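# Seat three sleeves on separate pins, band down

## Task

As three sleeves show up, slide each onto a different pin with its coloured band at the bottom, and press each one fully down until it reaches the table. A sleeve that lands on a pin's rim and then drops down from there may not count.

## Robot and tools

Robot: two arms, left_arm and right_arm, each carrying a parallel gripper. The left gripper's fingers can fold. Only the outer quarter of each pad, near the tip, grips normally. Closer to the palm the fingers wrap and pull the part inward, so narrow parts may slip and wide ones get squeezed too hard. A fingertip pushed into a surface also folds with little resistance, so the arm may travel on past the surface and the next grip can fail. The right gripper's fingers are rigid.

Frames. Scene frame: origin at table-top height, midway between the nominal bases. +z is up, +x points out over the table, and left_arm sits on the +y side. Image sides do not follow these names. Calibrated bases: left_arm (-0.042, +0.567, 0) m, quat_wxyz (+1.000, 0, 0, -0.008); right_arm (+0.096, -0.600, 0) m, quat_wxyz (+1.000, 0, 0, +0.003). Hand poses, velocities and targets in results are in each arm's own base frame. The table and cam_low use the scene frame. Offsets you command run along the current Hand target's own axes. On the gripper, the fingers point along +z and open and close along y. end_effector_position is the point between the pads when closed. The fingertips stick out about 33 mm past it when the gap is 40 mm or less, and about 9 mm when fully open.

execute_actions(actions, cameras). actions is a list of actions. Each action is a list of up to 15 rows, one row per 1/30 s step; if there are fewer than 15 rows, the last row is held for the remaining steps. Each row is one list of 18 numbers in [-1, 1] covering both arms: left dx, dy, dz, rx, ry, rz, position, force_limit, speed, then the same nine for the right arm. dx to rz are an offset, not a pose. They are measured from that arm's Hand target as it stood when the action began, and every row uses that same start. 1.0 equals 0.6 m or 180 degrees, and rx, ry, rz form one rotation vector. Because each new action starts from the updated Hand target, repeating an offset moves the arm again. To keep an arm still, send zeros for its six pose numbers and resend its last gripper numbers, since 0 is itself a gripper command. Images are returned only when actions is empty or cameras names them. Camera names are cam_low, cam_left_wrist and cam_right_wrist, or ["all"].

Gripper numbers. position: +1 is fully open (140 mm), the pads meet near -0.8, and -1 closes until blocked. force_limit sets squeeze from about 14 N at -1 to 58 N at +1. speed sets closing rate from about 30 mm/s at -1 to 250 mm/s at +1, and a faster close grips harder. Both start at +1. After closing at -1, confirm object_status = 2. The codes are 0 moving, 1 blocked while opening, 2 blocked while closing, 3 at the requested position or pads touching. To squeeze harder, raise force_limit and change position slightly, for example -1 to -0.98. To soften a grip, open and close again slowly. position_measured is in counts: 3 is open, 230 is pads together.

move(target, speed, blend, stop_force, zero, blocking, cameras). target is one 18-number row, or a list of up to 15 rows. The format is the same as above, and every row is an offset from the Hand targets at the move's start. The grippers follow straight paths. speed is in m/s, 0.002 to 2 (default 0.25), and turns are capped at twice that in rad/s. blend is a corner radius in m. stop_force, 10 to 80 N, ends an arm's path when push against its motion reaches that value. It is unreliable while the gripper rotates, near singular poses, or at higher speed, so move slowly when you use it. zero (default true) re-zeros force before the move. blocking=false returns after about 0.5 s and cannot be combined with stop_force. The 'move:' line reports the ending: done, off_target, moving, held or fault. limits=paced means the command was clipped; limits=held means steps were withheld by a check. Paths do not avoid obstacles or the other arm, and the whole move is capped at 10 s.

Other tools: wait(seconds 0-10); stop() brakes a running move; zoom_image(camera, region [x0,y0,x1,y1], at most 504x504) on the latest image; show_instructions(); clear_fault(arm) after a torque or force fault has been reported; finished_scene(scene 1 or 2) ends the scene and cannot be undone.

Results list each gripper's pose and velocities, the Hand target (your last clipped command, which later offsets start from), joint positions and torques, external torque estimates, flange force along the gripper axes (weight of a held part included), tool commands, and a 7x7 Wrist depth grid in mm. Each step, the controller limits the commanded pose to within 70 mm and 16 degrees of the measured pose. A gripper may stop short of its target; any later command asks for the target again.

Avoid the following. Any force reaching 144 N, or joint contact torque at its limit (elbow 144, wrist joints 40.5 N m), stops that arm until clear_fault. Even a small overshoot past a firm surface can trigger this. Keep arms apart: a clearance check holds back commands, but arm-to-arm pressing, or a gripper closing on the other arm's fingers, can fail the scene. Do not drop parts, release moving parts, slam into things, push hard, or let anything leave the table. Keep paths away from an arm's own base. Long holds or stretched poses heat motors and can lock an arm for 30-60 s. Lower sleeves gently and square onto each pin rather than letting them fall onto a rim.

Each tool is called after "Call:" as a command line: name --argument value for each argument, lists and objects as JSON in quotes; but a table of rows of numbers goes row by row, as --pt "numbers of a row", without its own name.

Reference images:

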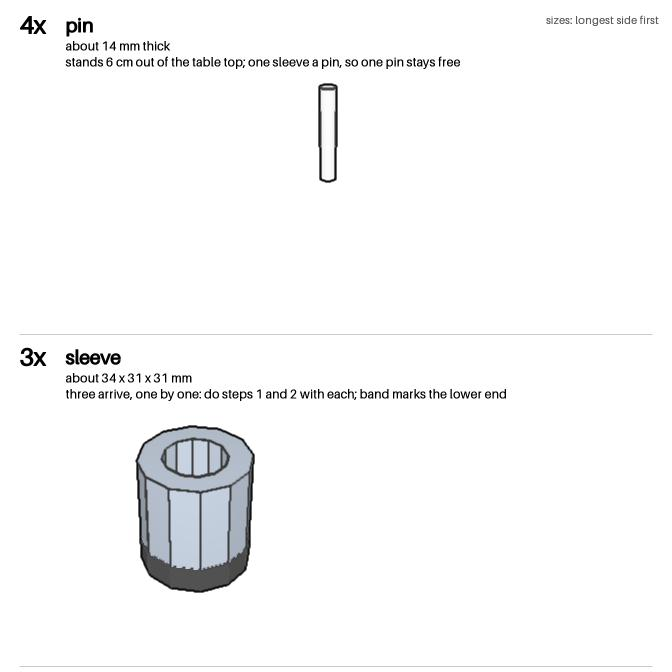

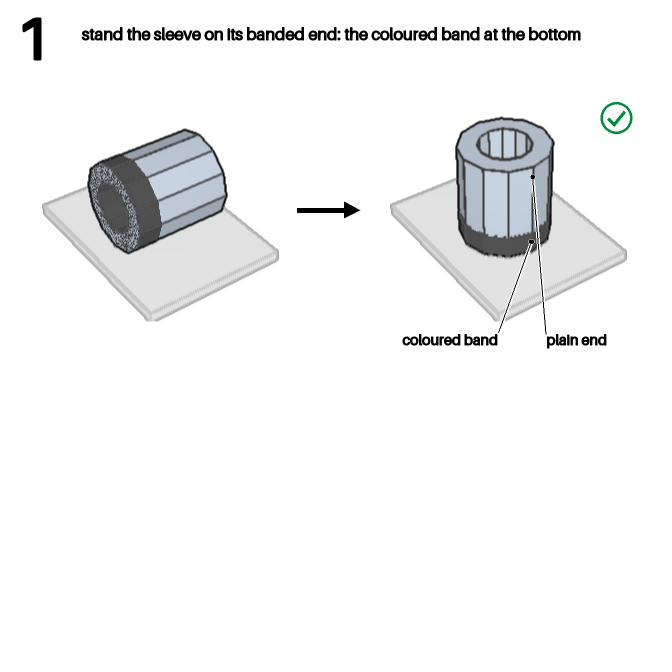

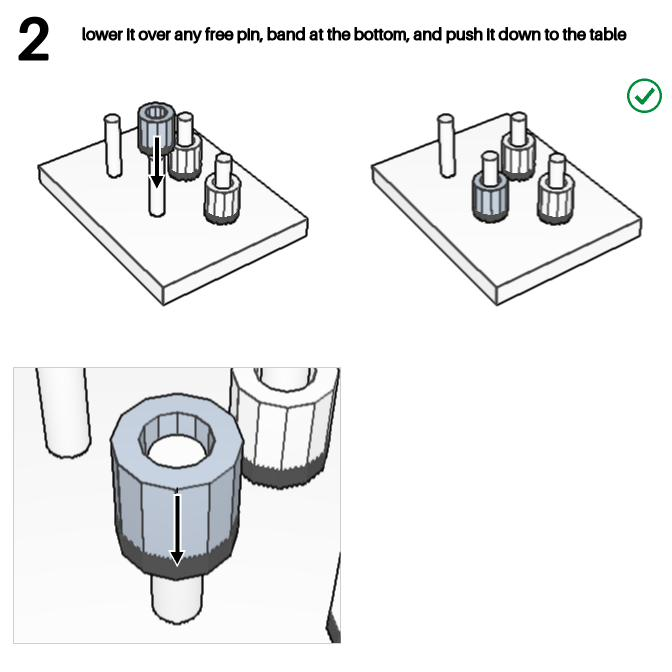

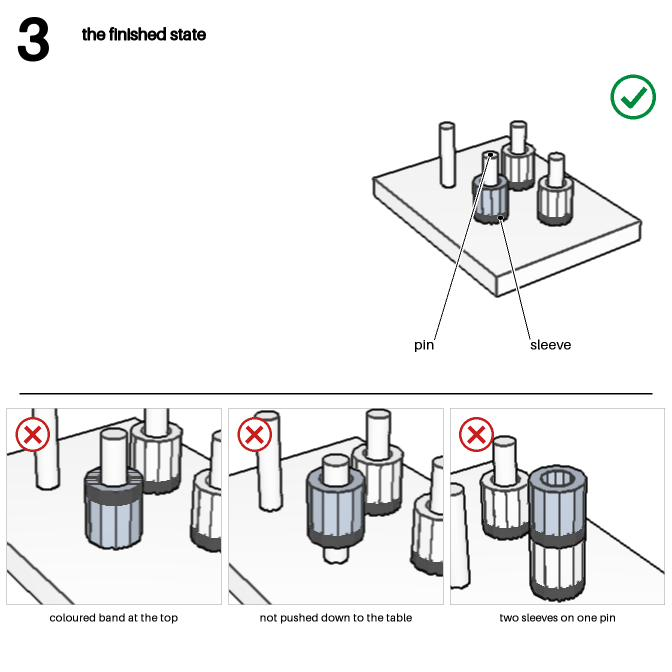

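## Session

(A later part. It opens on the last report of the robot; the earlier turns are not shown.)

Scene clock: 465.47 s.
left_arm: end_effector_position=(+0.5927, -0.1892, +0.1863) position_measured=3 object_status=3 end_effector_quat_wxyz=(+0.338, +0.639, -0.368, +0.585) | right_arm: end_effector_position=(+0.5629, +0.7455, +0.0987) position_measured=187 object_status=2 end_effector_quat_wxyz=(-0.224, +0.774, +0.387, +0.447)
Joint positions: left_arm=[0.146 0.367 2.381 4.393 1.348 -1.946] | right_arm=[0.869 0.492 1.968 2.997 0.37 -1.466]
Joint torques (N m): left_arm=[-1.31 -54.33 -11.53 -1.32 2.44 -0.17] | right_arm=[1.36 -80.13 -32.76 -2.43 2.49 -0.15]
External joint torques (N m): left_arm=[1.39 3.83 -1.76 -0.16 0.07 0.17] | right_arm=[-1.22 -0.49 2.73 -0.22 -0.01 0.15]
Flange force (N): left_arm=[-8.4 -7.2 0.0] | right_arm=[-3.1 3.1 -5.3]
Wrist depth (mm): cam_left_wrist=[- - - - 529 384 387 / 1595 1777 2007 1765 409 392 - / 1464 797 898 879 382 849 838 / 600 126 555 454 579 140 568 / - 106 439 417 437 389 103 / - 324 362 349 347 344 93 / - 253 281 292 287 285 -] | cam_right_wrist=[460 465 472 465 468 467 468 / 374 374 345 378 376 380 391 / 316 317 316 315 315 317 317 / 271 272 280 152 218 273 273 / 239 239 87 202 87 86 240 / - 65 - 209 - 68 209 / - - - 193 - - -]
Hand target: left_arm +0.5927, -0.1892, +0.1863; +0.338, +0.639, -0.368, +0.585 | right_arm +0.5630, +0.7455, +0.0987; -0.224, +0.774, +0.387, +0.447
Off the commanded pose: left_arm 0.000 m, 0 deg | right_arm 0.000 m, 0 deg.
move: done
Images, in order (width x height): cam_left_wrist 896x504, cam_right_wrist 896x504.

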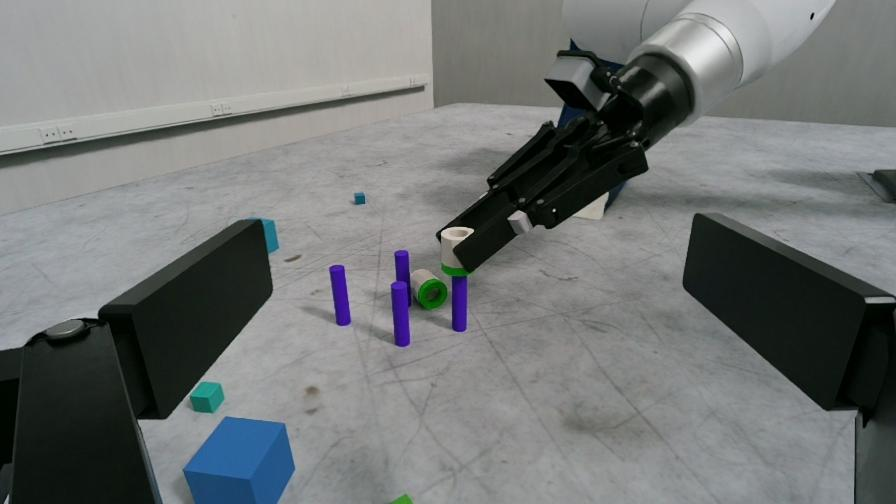

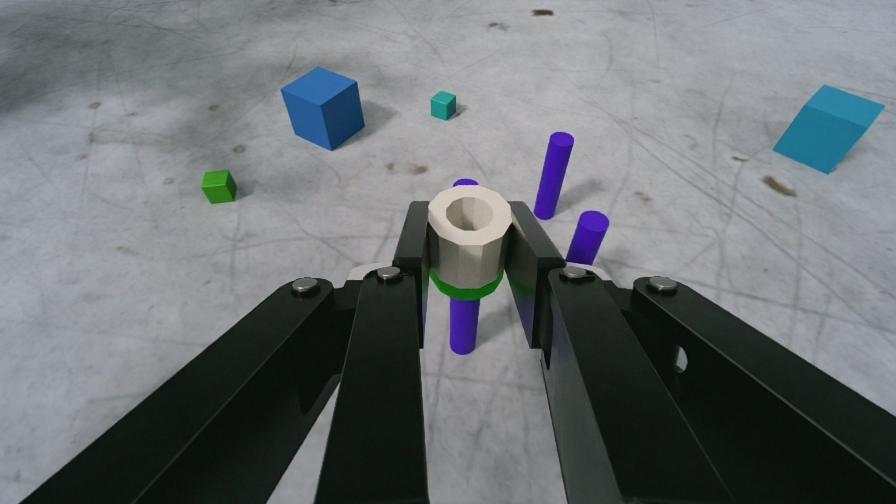

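Call:
move --pt "0 0 0 0 0 0 1 1 1 -0.0008 0.0003 -0.0015 0 0 0 -1 0 -1" --pt "0 0 0 0 0 0 1 1 1 -0.0975 0.0003 0.0543 0 0 0 -1 0 -1" --speed '[0.03, 0.03]' --stop_force 15 --cameras '["cam_right_wrist", "cam_left_wrist"]'

Call:
zoom_image --camera "cam_left_wrist" --region '[400, 210, 520, 350]'

Scene clock: 506.07 s.
left_arm: end_effector_position=(+0.5927, -0.1892, +0.1863) position_measured=3 object_status=3 end_effector_quat_wxyz=(+0.338, +0.639, -0.368, +0.585) | right_arm: end_effector_position=(+0.5627, +0.7447, +0.0337) position_measured=187 object_status=2 end_effector_quat_wxyz=(-0.224, +0.774, +0.387, +0.448)
Joint positions: left_arm=[0.146 0.367 2.381 4.393 1.348 -1.946] | right_arm=[0.868 0.584 1.986 3.028 0.48 -1.499]
Joint torques (N m): left_arm=[-1.23 -54.33 -11.61 -1.27 2.42 -0.16] | right_arm=[-0.5 -58.25 -15.11 -1.98 -4.88 -0.03]
External joint torques (N m): left_arm=[1.27 3.76 -1.71 -0.21 0.1 0.16] | right_arm=[0.51 -26.23 -10.97 -0.3 7.35 0.02]
Flange force (N): left_arm=[-8.3 -6.9 0.3] | right_arm=[19.6 0.7 -23.5]
Wrist depth (mm): cam_left_wrist=[- 1626 2039 - 536 452 418 / 1536 1670 2416 1499 723 412 2109 / 1360 827 898 879 445 713 843 / 646 134 585 580 405 140 571 / - 106 439 417 413 389 103 / - 323 349 348 346 343 93 / - 262 292 289 288 285 -] | cam_right_wrist=[320 323 290 324 323 324 309 / 259 253 260 252 252 261 263 / 219 218 219 211 212 219 220 / 189 188 194 153 160 183 189 / 169 165 87 162 86 86 166 / - 65 - 144 - 68 145 / - - - 133 - - -]
Hand target: left_arm +0.5927, -0.1892, +0.1863; +0.338, +0.639, -0.368, +0.585 | right_arm +0.5627, +0.7447, +0.0337; -0.224, +0.774, +0.387, +0.448 (not the last commanded pose)
Off the commanded pose: left_arm 0.000 m, 0 deg | right_arm 0.002 m, 0 deg.
move: contact (right_arm); path passed 1 of 2 targets
Images, in order (width x height): cam_left_wrist 896x504, cam_right_wrist 896x504.

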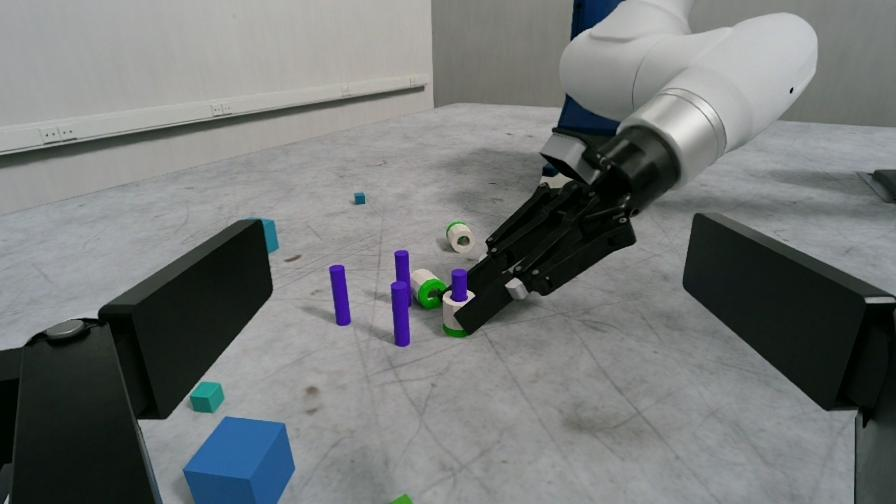

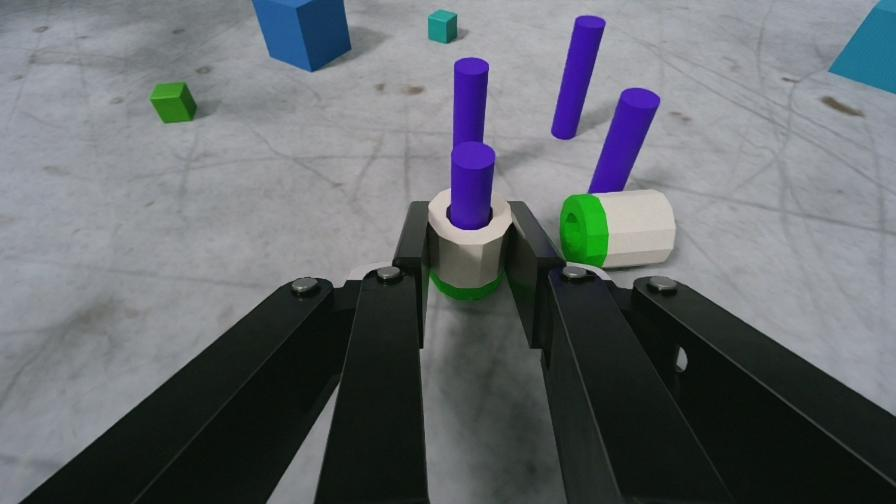

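Scaled by 3.600 from the camera's 896x504 image, which has a finer 1280x720 frame.

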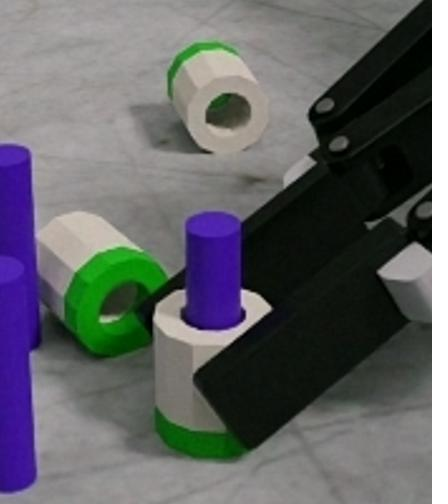

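Call:
move --pt "0 0 0 0 0 0 1 1 1 0.0014 0 -0.0008 0 0 0 -1 0 -1" --pt "0 0 0 0 0 0 1 1 1 0.0014 0 -0.0008 0 0 0 -0.26 0 -0.5" --pt "0 0 0 0 0 0 1 1 1 0.0447 0 -0.1767 0 0 0 -0.26 0 -0.5" --pt "0 0 0 0 0 0 1 1 1 0.2037 0.155 -0.2015 0.2196 -0.2814 -0.3803 1 0 1" --speed '[0.05, 0.1, 0.2, 0.4]' --blend '[0, 0, 0.02, 0]' --cameras '["cam_right_wrist", "cam_left_wrist"]'

Call:
zoom_image --camera "cam_left_wrist" --region '[400, 210, 520, 350]'

Scene clock: 544.73 s.
left_arm: end_effector_position=(+0.5927, -0.1892, +0.1863) position_measured=3 object_status=3 end_effector_quat_wxyz=(+0.338, +0.639, -0.368, +0.585) | right_arm: end_effector_position=(+0.6109, +0.6538, +0.1999) position_measured=3 object_status=0 end_effector_quat_wxyz=(+0.000, +0.430, +0.903, +0.001)
Joint positions: left_arm=[0.146 0.367 2.381 4.393 1.348 -1.946] | right_arm=[0.78 0.6 1.208 0.001 1.331 0.098]
Joint torques (N m): left_arm=[-1.08 -54.03 -11.59 -1.29 2.45 -0.14] | right_arm=[1.17 -100.72 -43.53 4.47 -0.09 -0.19]
External joint torques (N m): left_arm=[1.09 3.75 -1.7 -0.18 0.06 0.14] | right_arm=[-1.43 -0.78 1.8 -0.15 0.07 0.19]
Flange force (N): left_arm=[-8.1 -6.8 0.6] | right_arm=[-2.2 -6.0 1.7]
Wrist depth (mm): cam_left_wrist=[- 1545 2007 2056 721 2704 - / 1508 1681 1975 1526 747 1157 - / 1414 905 879 892 732 852 861 / 602 134 585 581 571 132 568 / - 106 437 417 433 389 103 / - 324 348 348 348 343 93 / - 275 289 290 287 285 -] | cam_right_wrist=[298 300 300 298 300 295 298 / 314 315 314 314 317 316 314 / 335 332 335 334 334 334 335 / 355 122 357 357 356 141 350 / 87 112 379 376 380 122 92 / - 361 403 407 405 405 - / - 366 434 436 435 435 -]
Hand target: left_arm +0.5927, -0.1892, +0.1863; +0.338, +0.639, -0.368, +0.585 | right_arm +0.6109, +0.6538, +0.1999; +0.000, +0.430, +0.903, +0.001
Off the commanded pose: left_arm 0.000 m, 0 deg | right_arm 0.000 m, 0 deg.
move: done; limits=paced
Images, in order (width x height): cam_left_wrist 896x504, cam_right_wrist 896x504.

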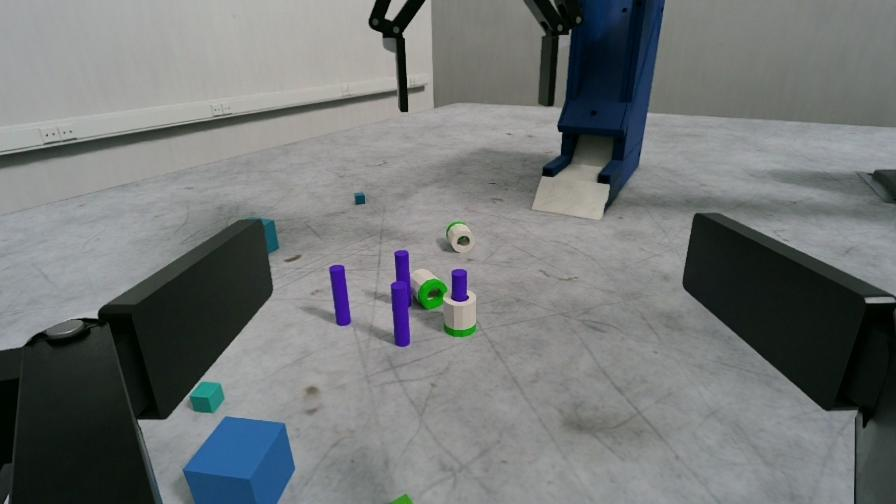

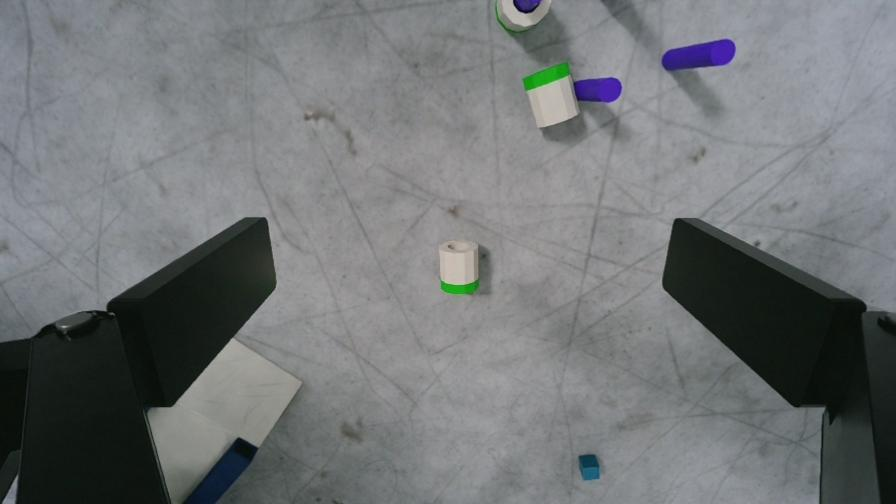

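Scaled by 3.600 from the camera's 896x504 image, which has a finer 1280x720 frame.

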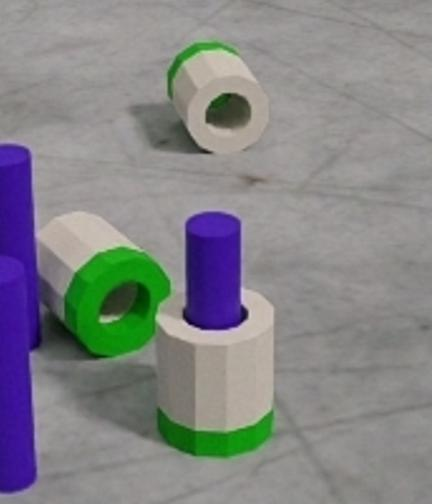

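Call:
zoom_image --camera "cam_right_wrist" --region '[410, 220, 510, 310]'

Call:
zoom_image --camera "cam_right_wrist" --region '[480, 0, 760, 150]'

Scaled by 5.040 from the camera's 896x504 image, which has a finer 1280x720 frame.

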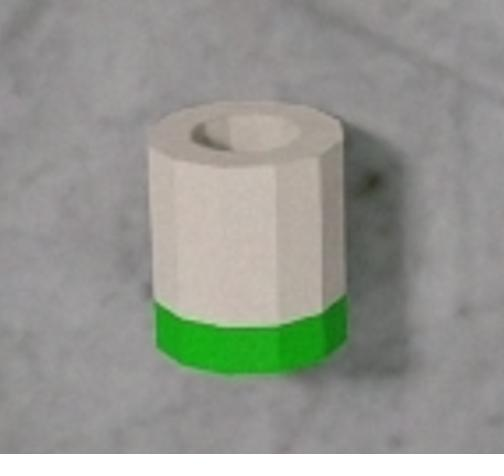

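Scaled by 1.800 from the camera's 896x504 image, which has a finer 1280x720 frame.

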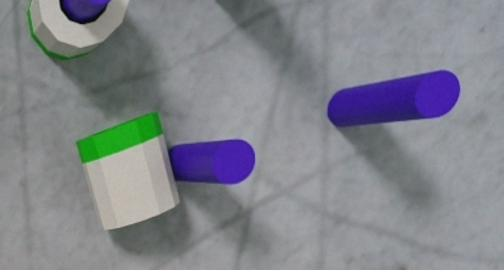

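Call:
move --pt "0.0167 -0.428 0.189 -0.2712 0 0.0237 1 1 1 -0.0547 -0.0012 0.1832 -0.0035 -0.1667 -0.0131 -0.15 0 0" --pt "0.0167 -0.428 0.189 -0.2712 0 0.0237 1 1 1 -0.1047 0.001 0.2698 -0.0035 -0.1667 -0.0131 -0.15 0 0" --pt "0.0167 -0.428 0.189 -0.2712 0 0.0237 1 1 1 -0.1047 0.001 0.2698 -0.0035 -0.1667 -0.0131 -1 0 -1" --speed '[0.3, 0.12, 0.1]' --blend '[0.01, 0, 0]' --cameras '["cam_right_wrist", "cam_left_wrist"]'

Scene clock: 643.93 s.
left_arm: end_effector_position=(+0.8720, -0.1592, +0.1862) position_measured=3 object_status=3 end_effector_quat_wxyz=(+0.550, +0.428, -0.600, +0.393) | right_arm: end_effector_position=(+0.6511, +0.6057, +0.0380) position_measured=187 object_status=0 end_effector_quat_wxyz=(+0.236, +0.397, +0.881, -0.105)
Joint positions: left_arm=[0.121 0.971 1.14 5.033 1.906 -2.527] | right_arm=[0.895 0.752 1.343 -0.556 1.201 0.417]
Joint torques (N m): left_arm=[-1.29 -125.36 -31.24 -0.7 1.45 -0.15] | right_arm=[-6.96 -94.61 -32.17 1.7 -0.52 -0.11]
External joint torques (N m): left_arm=[1.47 7.58 -1.33 -0.21 0.1 0.15] | right_arm=[7.07 -13.62 -3.72 0.38 1.06 0.11]
Flange force (N): left_arm=[-7.4 -13.2 -8.1] | right_arm=[-1.5 -9.6 -15.8]
Wrist depth (mm): cam_left_wrist=[2325 - 901 423 371 349 349 / - 1595 1283 442 1179 1054 - / 932 915 885 487 876 867 838 / 605 135 592 549 577 140 559 / - 106 437 433 443 389 103 / - 323 349 348 345 343 93 / - 289 289 289 285 256 -] | cam_right_wrist=[122 122 125 125 122 125 122 / 140 139 140 140 139 140 139 / 163 163 163 158 164 163 163 / 196 196 189 153 181 197 196 / 229 224 87 235 87 87 248 / - 65 - 311 - 68 68 / - - - 511 - - -]
Hand target: left_arm +0.8720, -0.1592, +0.1862; +0.550, +0.428, -0.600, +0.393 | right_arm +0.6511, +0.6057, +0.0380; +0.236, +0.397, +0.881, -0.105
Off the commanded pose: left_arm 0.000 m, 0 deg | right_arm 0.000 m, 0 deg.
move: done
Images, in order (width x height): cam_left_wrist 896x504, cam_right_wrist 896x504.

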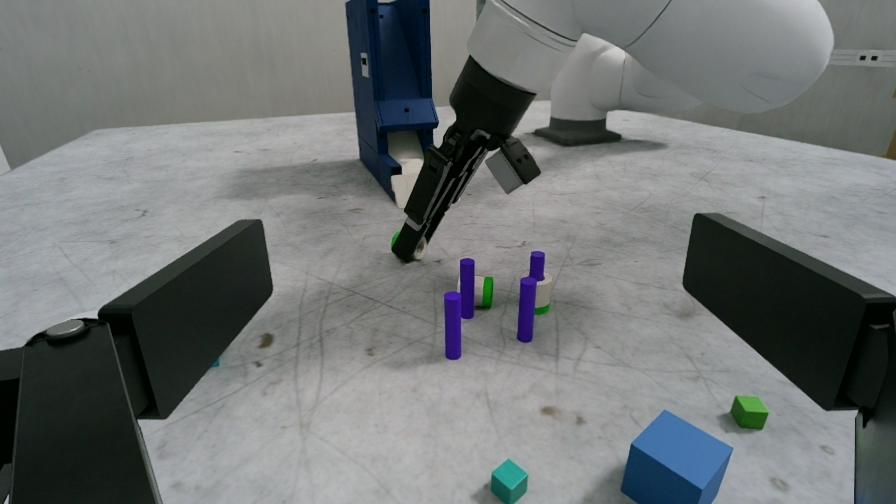

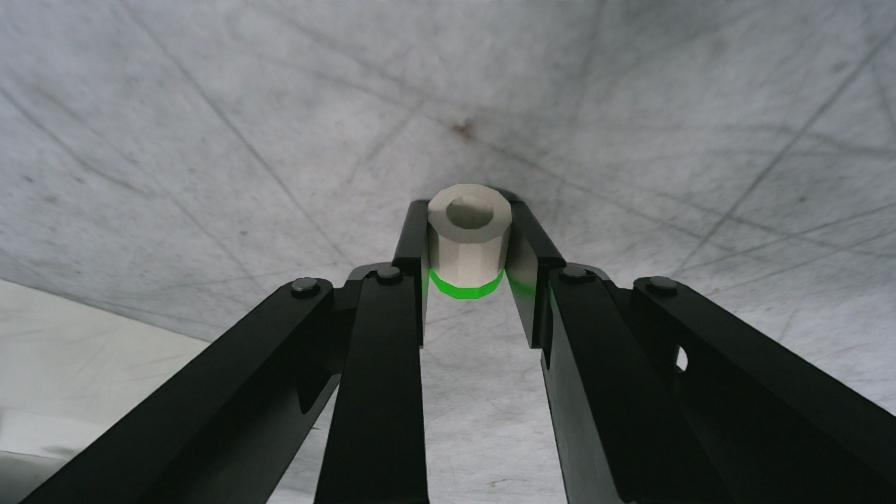

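Call:
move --pt "0 0 0 0 0 0 1 1 1 -0.0667 0 -0.1155 0 0 0 -1 0 -1" --pt "0 0 0 0 0 0 1 1 1 0.0223 0.2368 -0.186 -0.0183 0.4982 0.0682 -1 0 -1" --pt "0 0 0 0 0 0 1 1 1 0.0793 0.2368 -0.0873 -0.0183 0.4982 0.0682 -1 0 -1" --speed '[0.15, 0.4, 0.15]' --blend '[0.02, 0.01, 0]' --cameras '["cam_right_wrist", "cam_left_wrist"]'

Call:
zoom_image --camera "cam_right_wrist" --region '[380, 100, 560, 240]'

Call:
zoom_image --camera "cam_left_wrist" --region '[380, 230, 520, 370]'

Scene clock: 669.47 s.
left_arm: end_effector_position=(+0.8720, -0.1592, +0.1862) position_measured=3 object_status=3 end_effector_quat_wxyz=(+0.550, +0.428, -0.600, +0.393) | right_arm: end_effector_position=(+0.7128, +0.7503, +0.0599) position_measured=187 object_status=2 end_effector_quat_wxyz=(-0.433, +0.432, +0.750, +0.251)
Joint positions: left_arm=[0.121 0.971 1.14 5.033 1.906 -2.527] | right_arm=[0.494 0.962 1.135 1.097 1.34 -0.481]
Joint torques (N m): left_arm=[-1.52 -125.21 -31.16 -0.71 1.46 -0.17] | right_arm=[0.88 -125.86 -41.1 4.15 1.26 -0.16]
External joint torques (N m): left_arm=[1.81 7.89 -1.27 -0.2 0.08 0.17] | right_arm=[-0.91 -0.18 2.04 -0.26 -0.12 0.16]
Flange force (N): left_arm=[-7.8 -13.3 -8.4] | right_arm=[-0.6 -6.5 -0.7]
Wrist depth (mm): cam_left_wrist=[2145 422 2647 889 942 2998 - / - 439 803 803 1179 1072 - / 918 885 437 780 861 864 829 / 613 135 408 587 575 140 565 / - 106 440 418 428 389 103 / - 324 347 346 345 340 93 / - 290 290 288 286 256 -] | cam_right_wrist=[375 381 380 346 380 380 377 / 307 304 305 305 307 305 306 / 257 247 256 256 257 256 256 / 221 221 188 152 214 222 220 / 194 198 87 184 87 87 194 / - 65 - 169 - 68 169 / - - - 155 - - -]
Hand target: left_arm +0.8720, -0.1592, +0.1862; +0.550, +0.428, -0.600, +0.393 | right_arm +0.7127, +0.7504, +0.0598; -0.433, +0.432, +0.750, +0.250
Off the commanded pose: left_arm 0.000 m, 0 deg | right_arm 0.000 m, 0 deg.
move: done
Images, in order (width x height): cam_left_wrist 896x504, cam_right_wrist 896x504.

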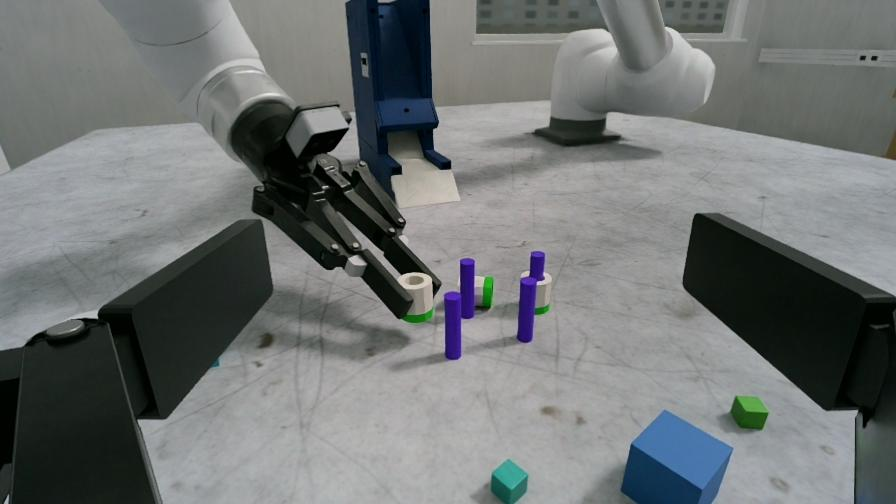

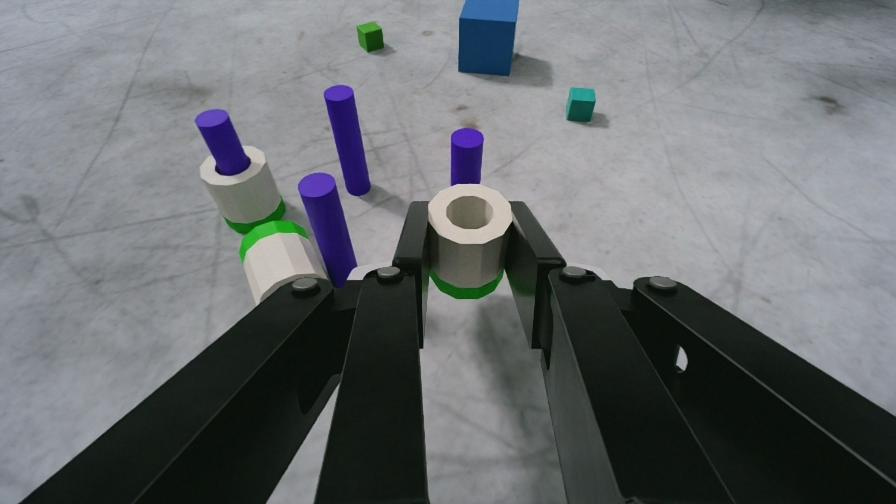

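Scaled by 2.800 from the camera's 896x504 image, which has a finer 1280x720 frame.

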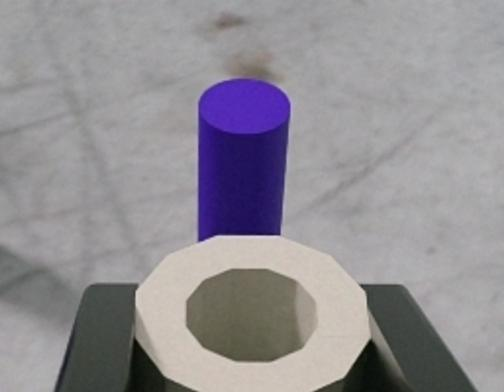

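Scaled by 3.600 from the camera's 896x504 image, which has a finer 1280x720 frame.

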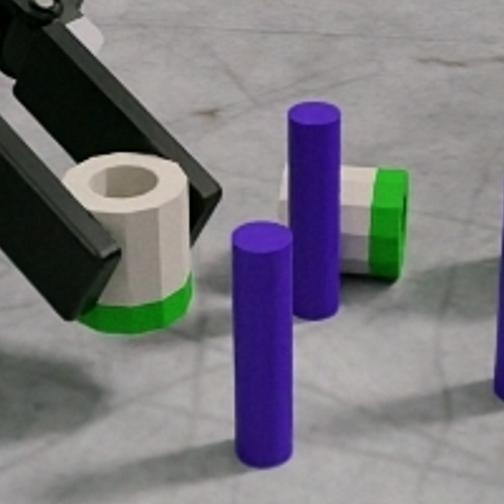

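Call:
move --pt "0 0 0 0 0 0 1 1 1 0.0563 0 -0.0325 0 0 0 -1 0 -1" --pt "0 0 0 0 0 0 1 1 1 0.0927 0.0005 0.0304 0 0 0 -1 0 -1" --speed '[0.15, 0.15]' --cameras '["cam_right_wrist", "cam_left_wrist"]'

Call:
zoom_image --camera "cam_left_wrist" --region '[390, 230, 520, 370]'

Call:
zoom_image --camera "cam_right_wrist" --region '[400, 260, 540, 380]'

Scene clock: 692.63 s.
left_arm: end_effector_position=(+0.8720, -0.1592, +0.1862) position_measured=3 object_status=3 end_effector_quat_wxyz=(+0.550, +0.428, -0.600, +0.393) | right_arm: end_effector_position=(+0.6912, +0.7881, +0.0989) position_measured=187 object_status=2 end_effector_quat_wxyz=(-0.433, +0.432, +0.750, +0.251)
Joint positions: left_arm=[0.121 0.971 1.14 5.033 1.906 -2.527] | right_arm=[0.538 0.931 1.119 1.103 1.328 -0.419]
Joint torques (N m): left_arm=[-1.11 -125.28 -31.31 -0.71 1.46 -0.17] | right_arm=[2.34 -124.37 -41.84 4.06 0.93 0.01]
External joint torques (N m): left_arm=[1.21 7.55 -1.25 -0.21 0.09 0.16] | right_arm=[-2.52 0.79 2.38 -0.14 0.06 -0.01]
Flange force (N): left_arm=[-7.4 -13.0 -7.7] | right_arm=[-2.7 -6.2 -1.8]
Wrist depth (mm): cam_left_wrist=[- 401 738 849 1101 922 2325 / - 1375 399 852 1179 1063 2962 / 932 892 372 773 790 870 841 / 611 135 555 377 575 140 573 / - 106 440 415 428 391 103 / - 324 348 359 345 341 93 / - 289 289 279 287 255 -] | cam_right_wrist=[465 461 465 464 465 465 466 / 374 376 377 351 376 376 376 / 316 314 314 314 314 315 314 / 270 264 270 152 263 272 271 / 237 238 87 204 87 86 238 / - 65 - 207 - 68 206 / - - - 191 - - -]
Hand target: left_arm +0.8720, -0.1592, +0.1862; +0.550, +0.428, -0.600, +0.393 | right_arm +0.6911, +0.7882, +0.0989; -0.433, +0.432, +0.750, +0.250
Off the commanded pose: left_arm 0.000 m, 0 deg | right_arm 0.000 m, 0 deg.
move: done
Images, in order (width x height): cam_left_wrist 896x504, cam_right_wrist 896x504.

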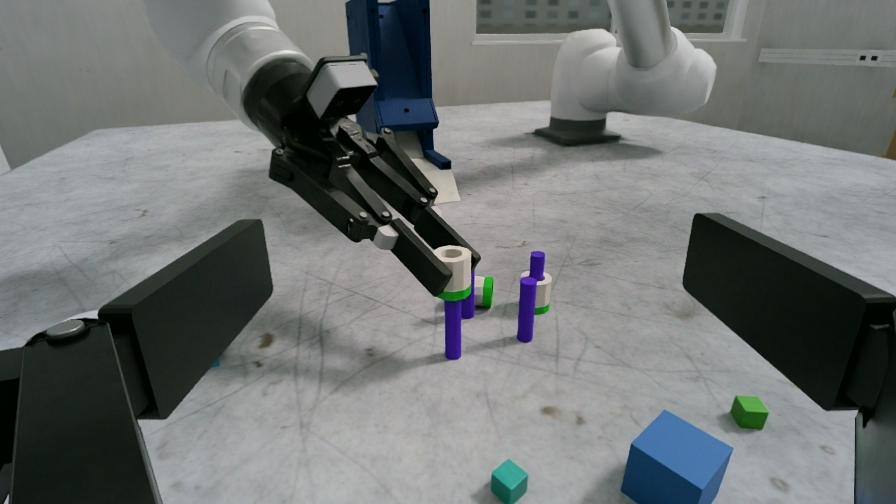

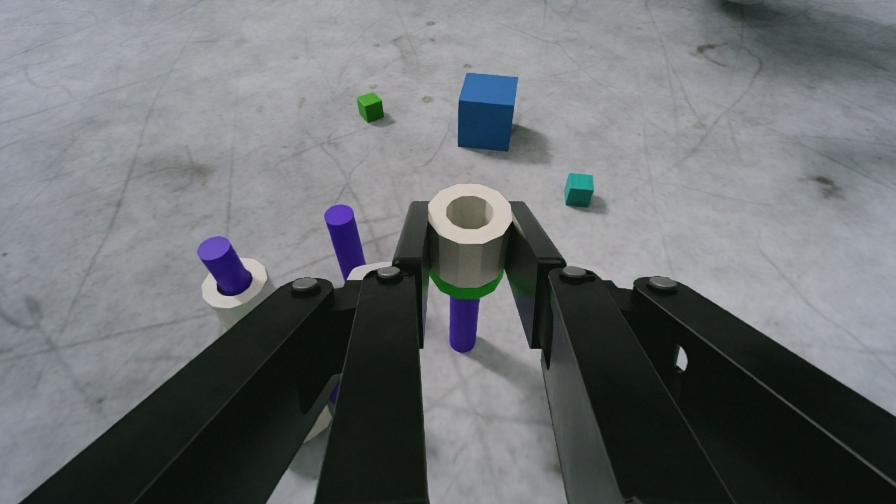

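Scaled by 3.600 from the camera's 896x504 image, which has a finer 1280x720 frame.

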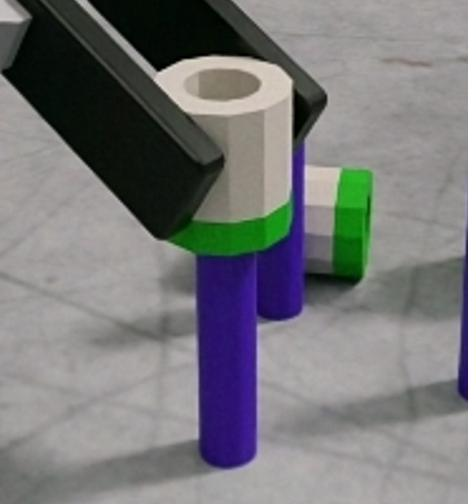

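Scaled by 3.600 from the camera's 896x504 image, which has a finer 1280x720 frame.

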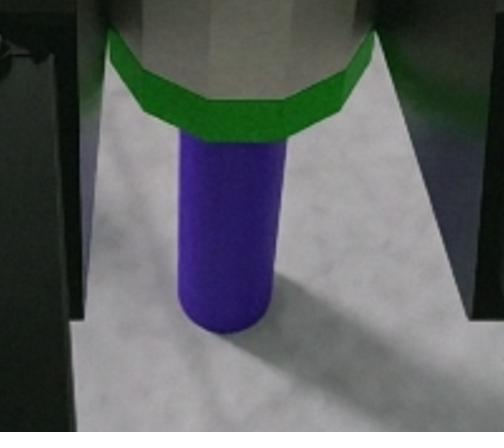

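Call:
zoom_image --camera "cam_left_wrist" --region '[425, 240, 485, 300]'

Call:
zoom_image --camera "cam_left_wrist" --region '[425, 300, 485, 360]'

Scaled by 8.400 from the camera's 896x504 image, which has a finer 1280x720 frame.

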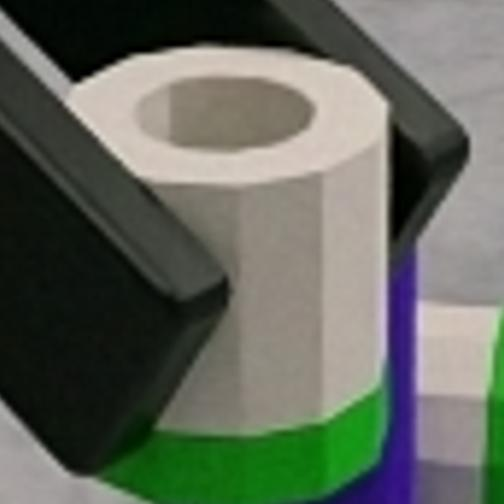

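Scaled by 8.400 from the camera's 896x504 image, which has a finer 1280x720 frame.

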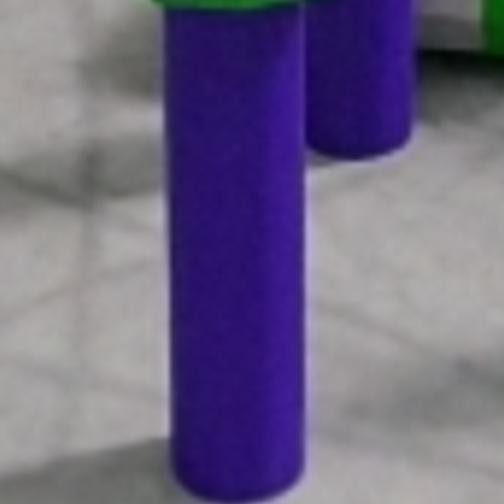

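Call:
move --pt "0 0 0 0 0 0 1 1 1 0.0005 0.0001 0.0009 0 0 0 -1 0 -1" --pt "0 0 0 0 0 0 1 1 1 -0.097 0.0001 0.0571 0 0 0 -1 0 -1" --speed '[0.03, 0.03]' --stop_force 15 --cameras '["cam_right_wrist", "cam_left_wrist"]'

Call:
zoom_image --camera "cam_left_wrist" --region '[390, 230, 520, 370]'

Scene clock: 735.33 s.
left_arm: end_effector_position=(+0.8720, -0.1592, +0.1862) position_measured=3 object_status=3 end_effector_quat_wxyz=(+0.550, +0.428, -0.600, +0.393) | right_arm: end_effector_position=(+0.6909, +0.7889, +0.0340) position_measured=187 object_status=2 end_effector_quat_wxyz=(-0.433, +0.432, +0.750, +0.251)
Joint positions: left_arm=[0.121 0.971 1.14 5.033 1.906 -2.527] | right_arm=[0.539 0.989 1.135 1.122 1.295 -0.488]
Joint torques (N m): left_arm=[-1.25 -125.08 -31.23 -0.73 1.45 -0.15] | right_arm=[4.94 -96.81 -28.22 -2.04 -3.95 0.07]
External joint torques (N m): left_arm=[1.57 6.79 -1.47 -0.18 0.11 0.15] | right_arm=[-5.25 -29.88 -10.36 5.78 5.09 -0.07]
Flange force (N): left_arm=[-6.7 -12.5 -7.9] | right_arm=[22.5 -11.3 -21.4]
Wrist depth (mm): cam_left_wrist=[- 369 768 892 1126 3190 3274 / - 425 770 1289 1163 1263 2592 / 935 827 425 821 864 843 846 / 604 135 399 546 580 140 560 / - 106 417 394 433 391 103 / - 324 362 348 344 342 93 / - 291 289 288 287 283 -] | cam_right_wrist=[320 320 320 294 321 323 321 / 270 258 259 260 249 261 260 / 217 166 217 205 217 218 218 / 187 168 187 152 183 188 188 / 168 141 87 161 87 86 165 / - 65 - 144 - 68 68 / - - - 132 - - -]
Hand target: left_arm +0.8720, -0.1592, +0.1862; +0.550, +0.428, -0.600, +0.393 | right_arm +0.6909, +0.7889, +0.0340; -0.433, +0.432, +0.750, +0.251 (not the last commanded pose)
Off the commanded pose: left_arm 0.000 m, 0 deg | right_arm 0.003 m, 0 deg.
move: contact (right_arm); path passed 1 of 2 targets
Images, in order (width x height): cam_left_wrist 896x504, cam_right_wrist 896x504.

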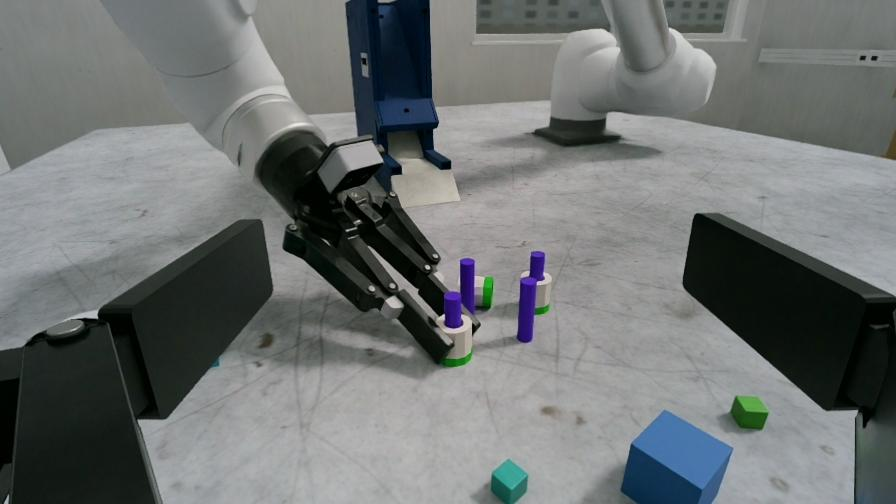

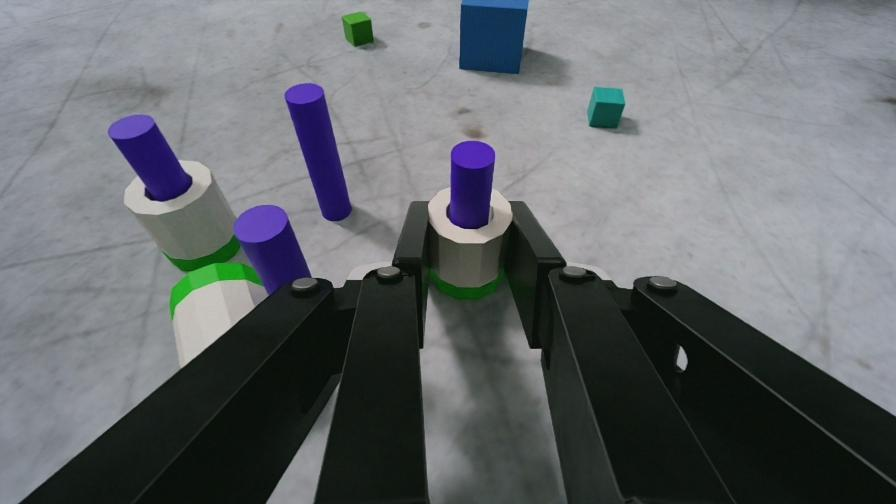

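Scaled by 3.600 from the camera's 896x504 image, which has a finer 1280x720 frame.

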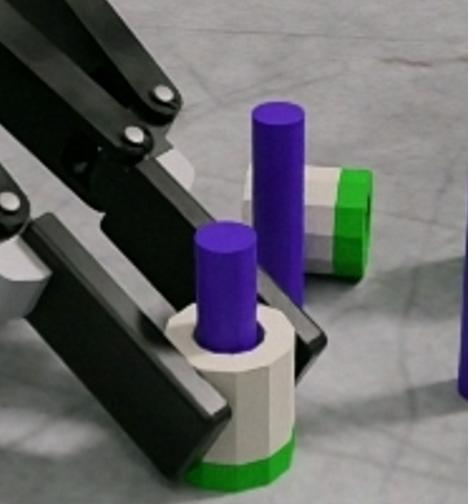

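Call:
move --pt "0 0 0 0 0 0 1 1 1 0.0014 0 -0.0008 0 0 0 -1 0 -1" --pt "0 0 0 0 0 0 1 1 1 0.0014 0 -0.0008 0 0 0 -0.4 0 -1" --pt "0 0 0 0 0 0 1 1 1 0.0014 0 -0.0508 0 0 0 -0.4 0 -1" --pt "0 0 0 0 0 0 1 1 1 0.0591 0 -0.2008 0 0 0 -0.4 0 -1" --pt "0 0 0 0 0 0 1 1 1 0.2258 -0.2453 -0.2288 0.3397 -0.2015 -0.5884 1 0 1" --speed '[0.05, 0.1, 0.1, 0.25, 0.45]' --blend '[0, 0, 0.01, 0.02, 0]' --cameras '["cam_right_wrist", "cam_left_wrist"]'

Call:
zoom_image --camera "cam_left_wrist" --region '[390, 230, 570, 370]'

Scene clock: 815.57 s.
left_arm: end_effector_position=(+0.8720, -0.1592, +0.1862) position_measured=3 object_status=3 end_effector_quat_wxyz=(+0.550, +0.428, -0.600, +0.393) | right_arm: end_effector_position=(+0.5891, +0.6704, +0.2197) position_measured=3 object_status=0 end_effector_quat_wxyz=(+0.001, -0.490, +0.871, +0.001)
Joint positions: left_arm=[0.121 0.971 1.14 5.033 1.906 -2.527] | right_arm=[0.811 0.589 1.191 0.001 1.36 -1.785]
Joint torques (N m): left_arm=[-1.15 -124.91 -31.33 -0.72 1.46 -0.16] | right_arm=[0.97 -99.9 -44.03 4.44 -0.05 -0.17]
External joint torques (N m): left_arm=[1.35 6.57 -1.42 -0.2 0.1 0.16] | right_arm=[-1.61 -0.08 2.31 -0.17 0.08 0.17]
Flange force (N): left_arm=[-6.4 -12.1 -7.4] | right_arm=[6.7 -0.5 2.7]
Wrist depth (mm): cam_left_wrist=[- 2202 - 792 2927 1032 2439 / 2325 1269 1303 879 1168 1131 - / 922 915 876 792 795 852 843 / 605 135 584 584 576 140 564 / - 106 437 433 433 393 103 / - 324 349 348 346 342 93 / - 290 289 290 286 255 -] | cam_right_wrist=[317 315 315 316 315 318 318 / 333 332 334 335 334 335 334 / 354 353 354 356 353 353 354 / 373 122 376 378 378 141 377 / 87 112 401 403 403 122 92 / - 104 430 435 431 439 - / - 463 460 462 462 464 -]
Hand target: left_arm +0.8720, -0.1592, +0.1862; +0.550, +0.428, -0.600, +0.393 | right_arm +0.5891, +0.6704, +0.2196; +0.001, -0.490, +0.871, +0.001
Off the commanded pose: left_arm 0.000 m, 0 deg | right_arm 0.000 m, 0 deg.
move: done
Images, in order (width x height): cam_left_wrist 896x504, cam_right_wrist 896x504.

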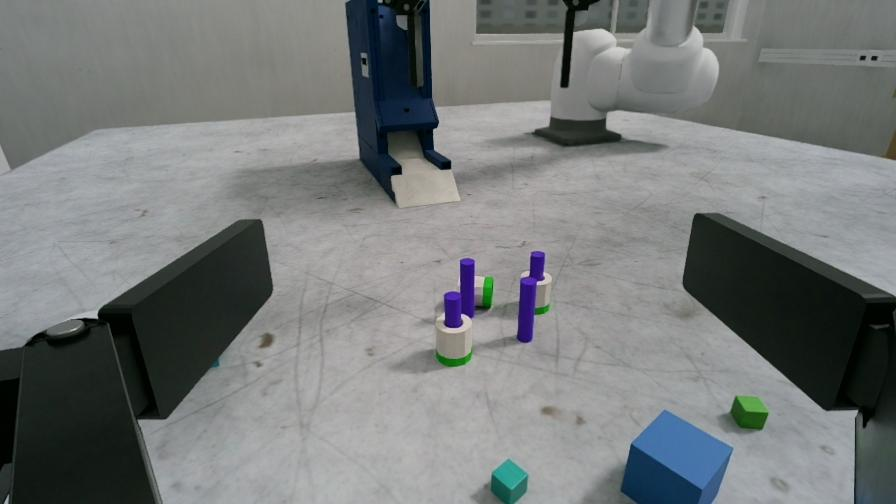

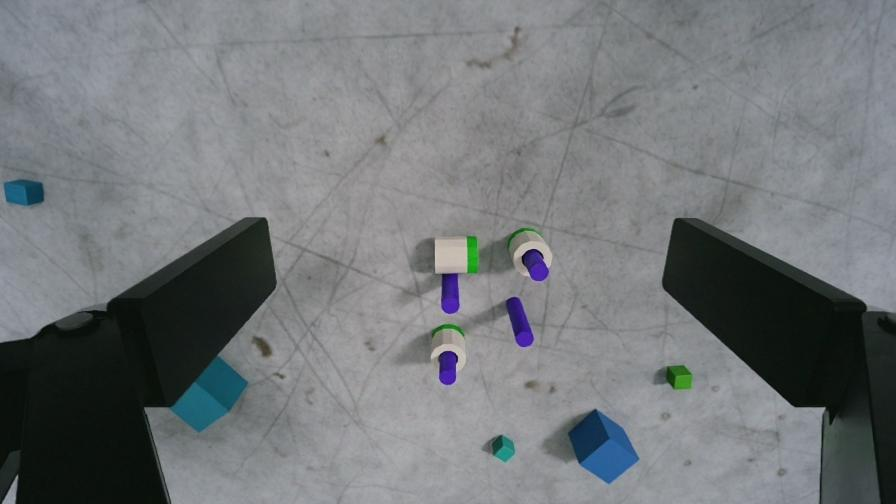

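Scaled by 2.800 from the camera's 896x504 image, which has a finer 1280x720 frame.

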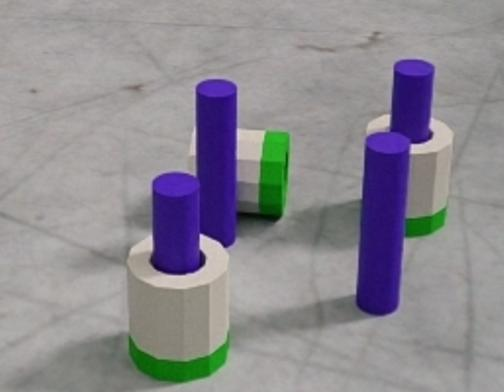

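Call:
zoom_image --camera "cam_right_wrist" --region '[420, 220, 560, 390]'

Scaled by 2.965 from the camera's 896x504 image, which has a finer 1280x720 frame.

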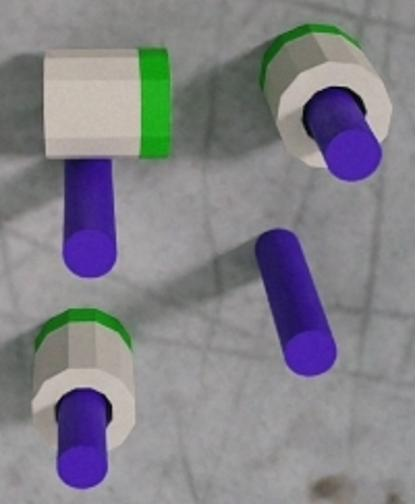

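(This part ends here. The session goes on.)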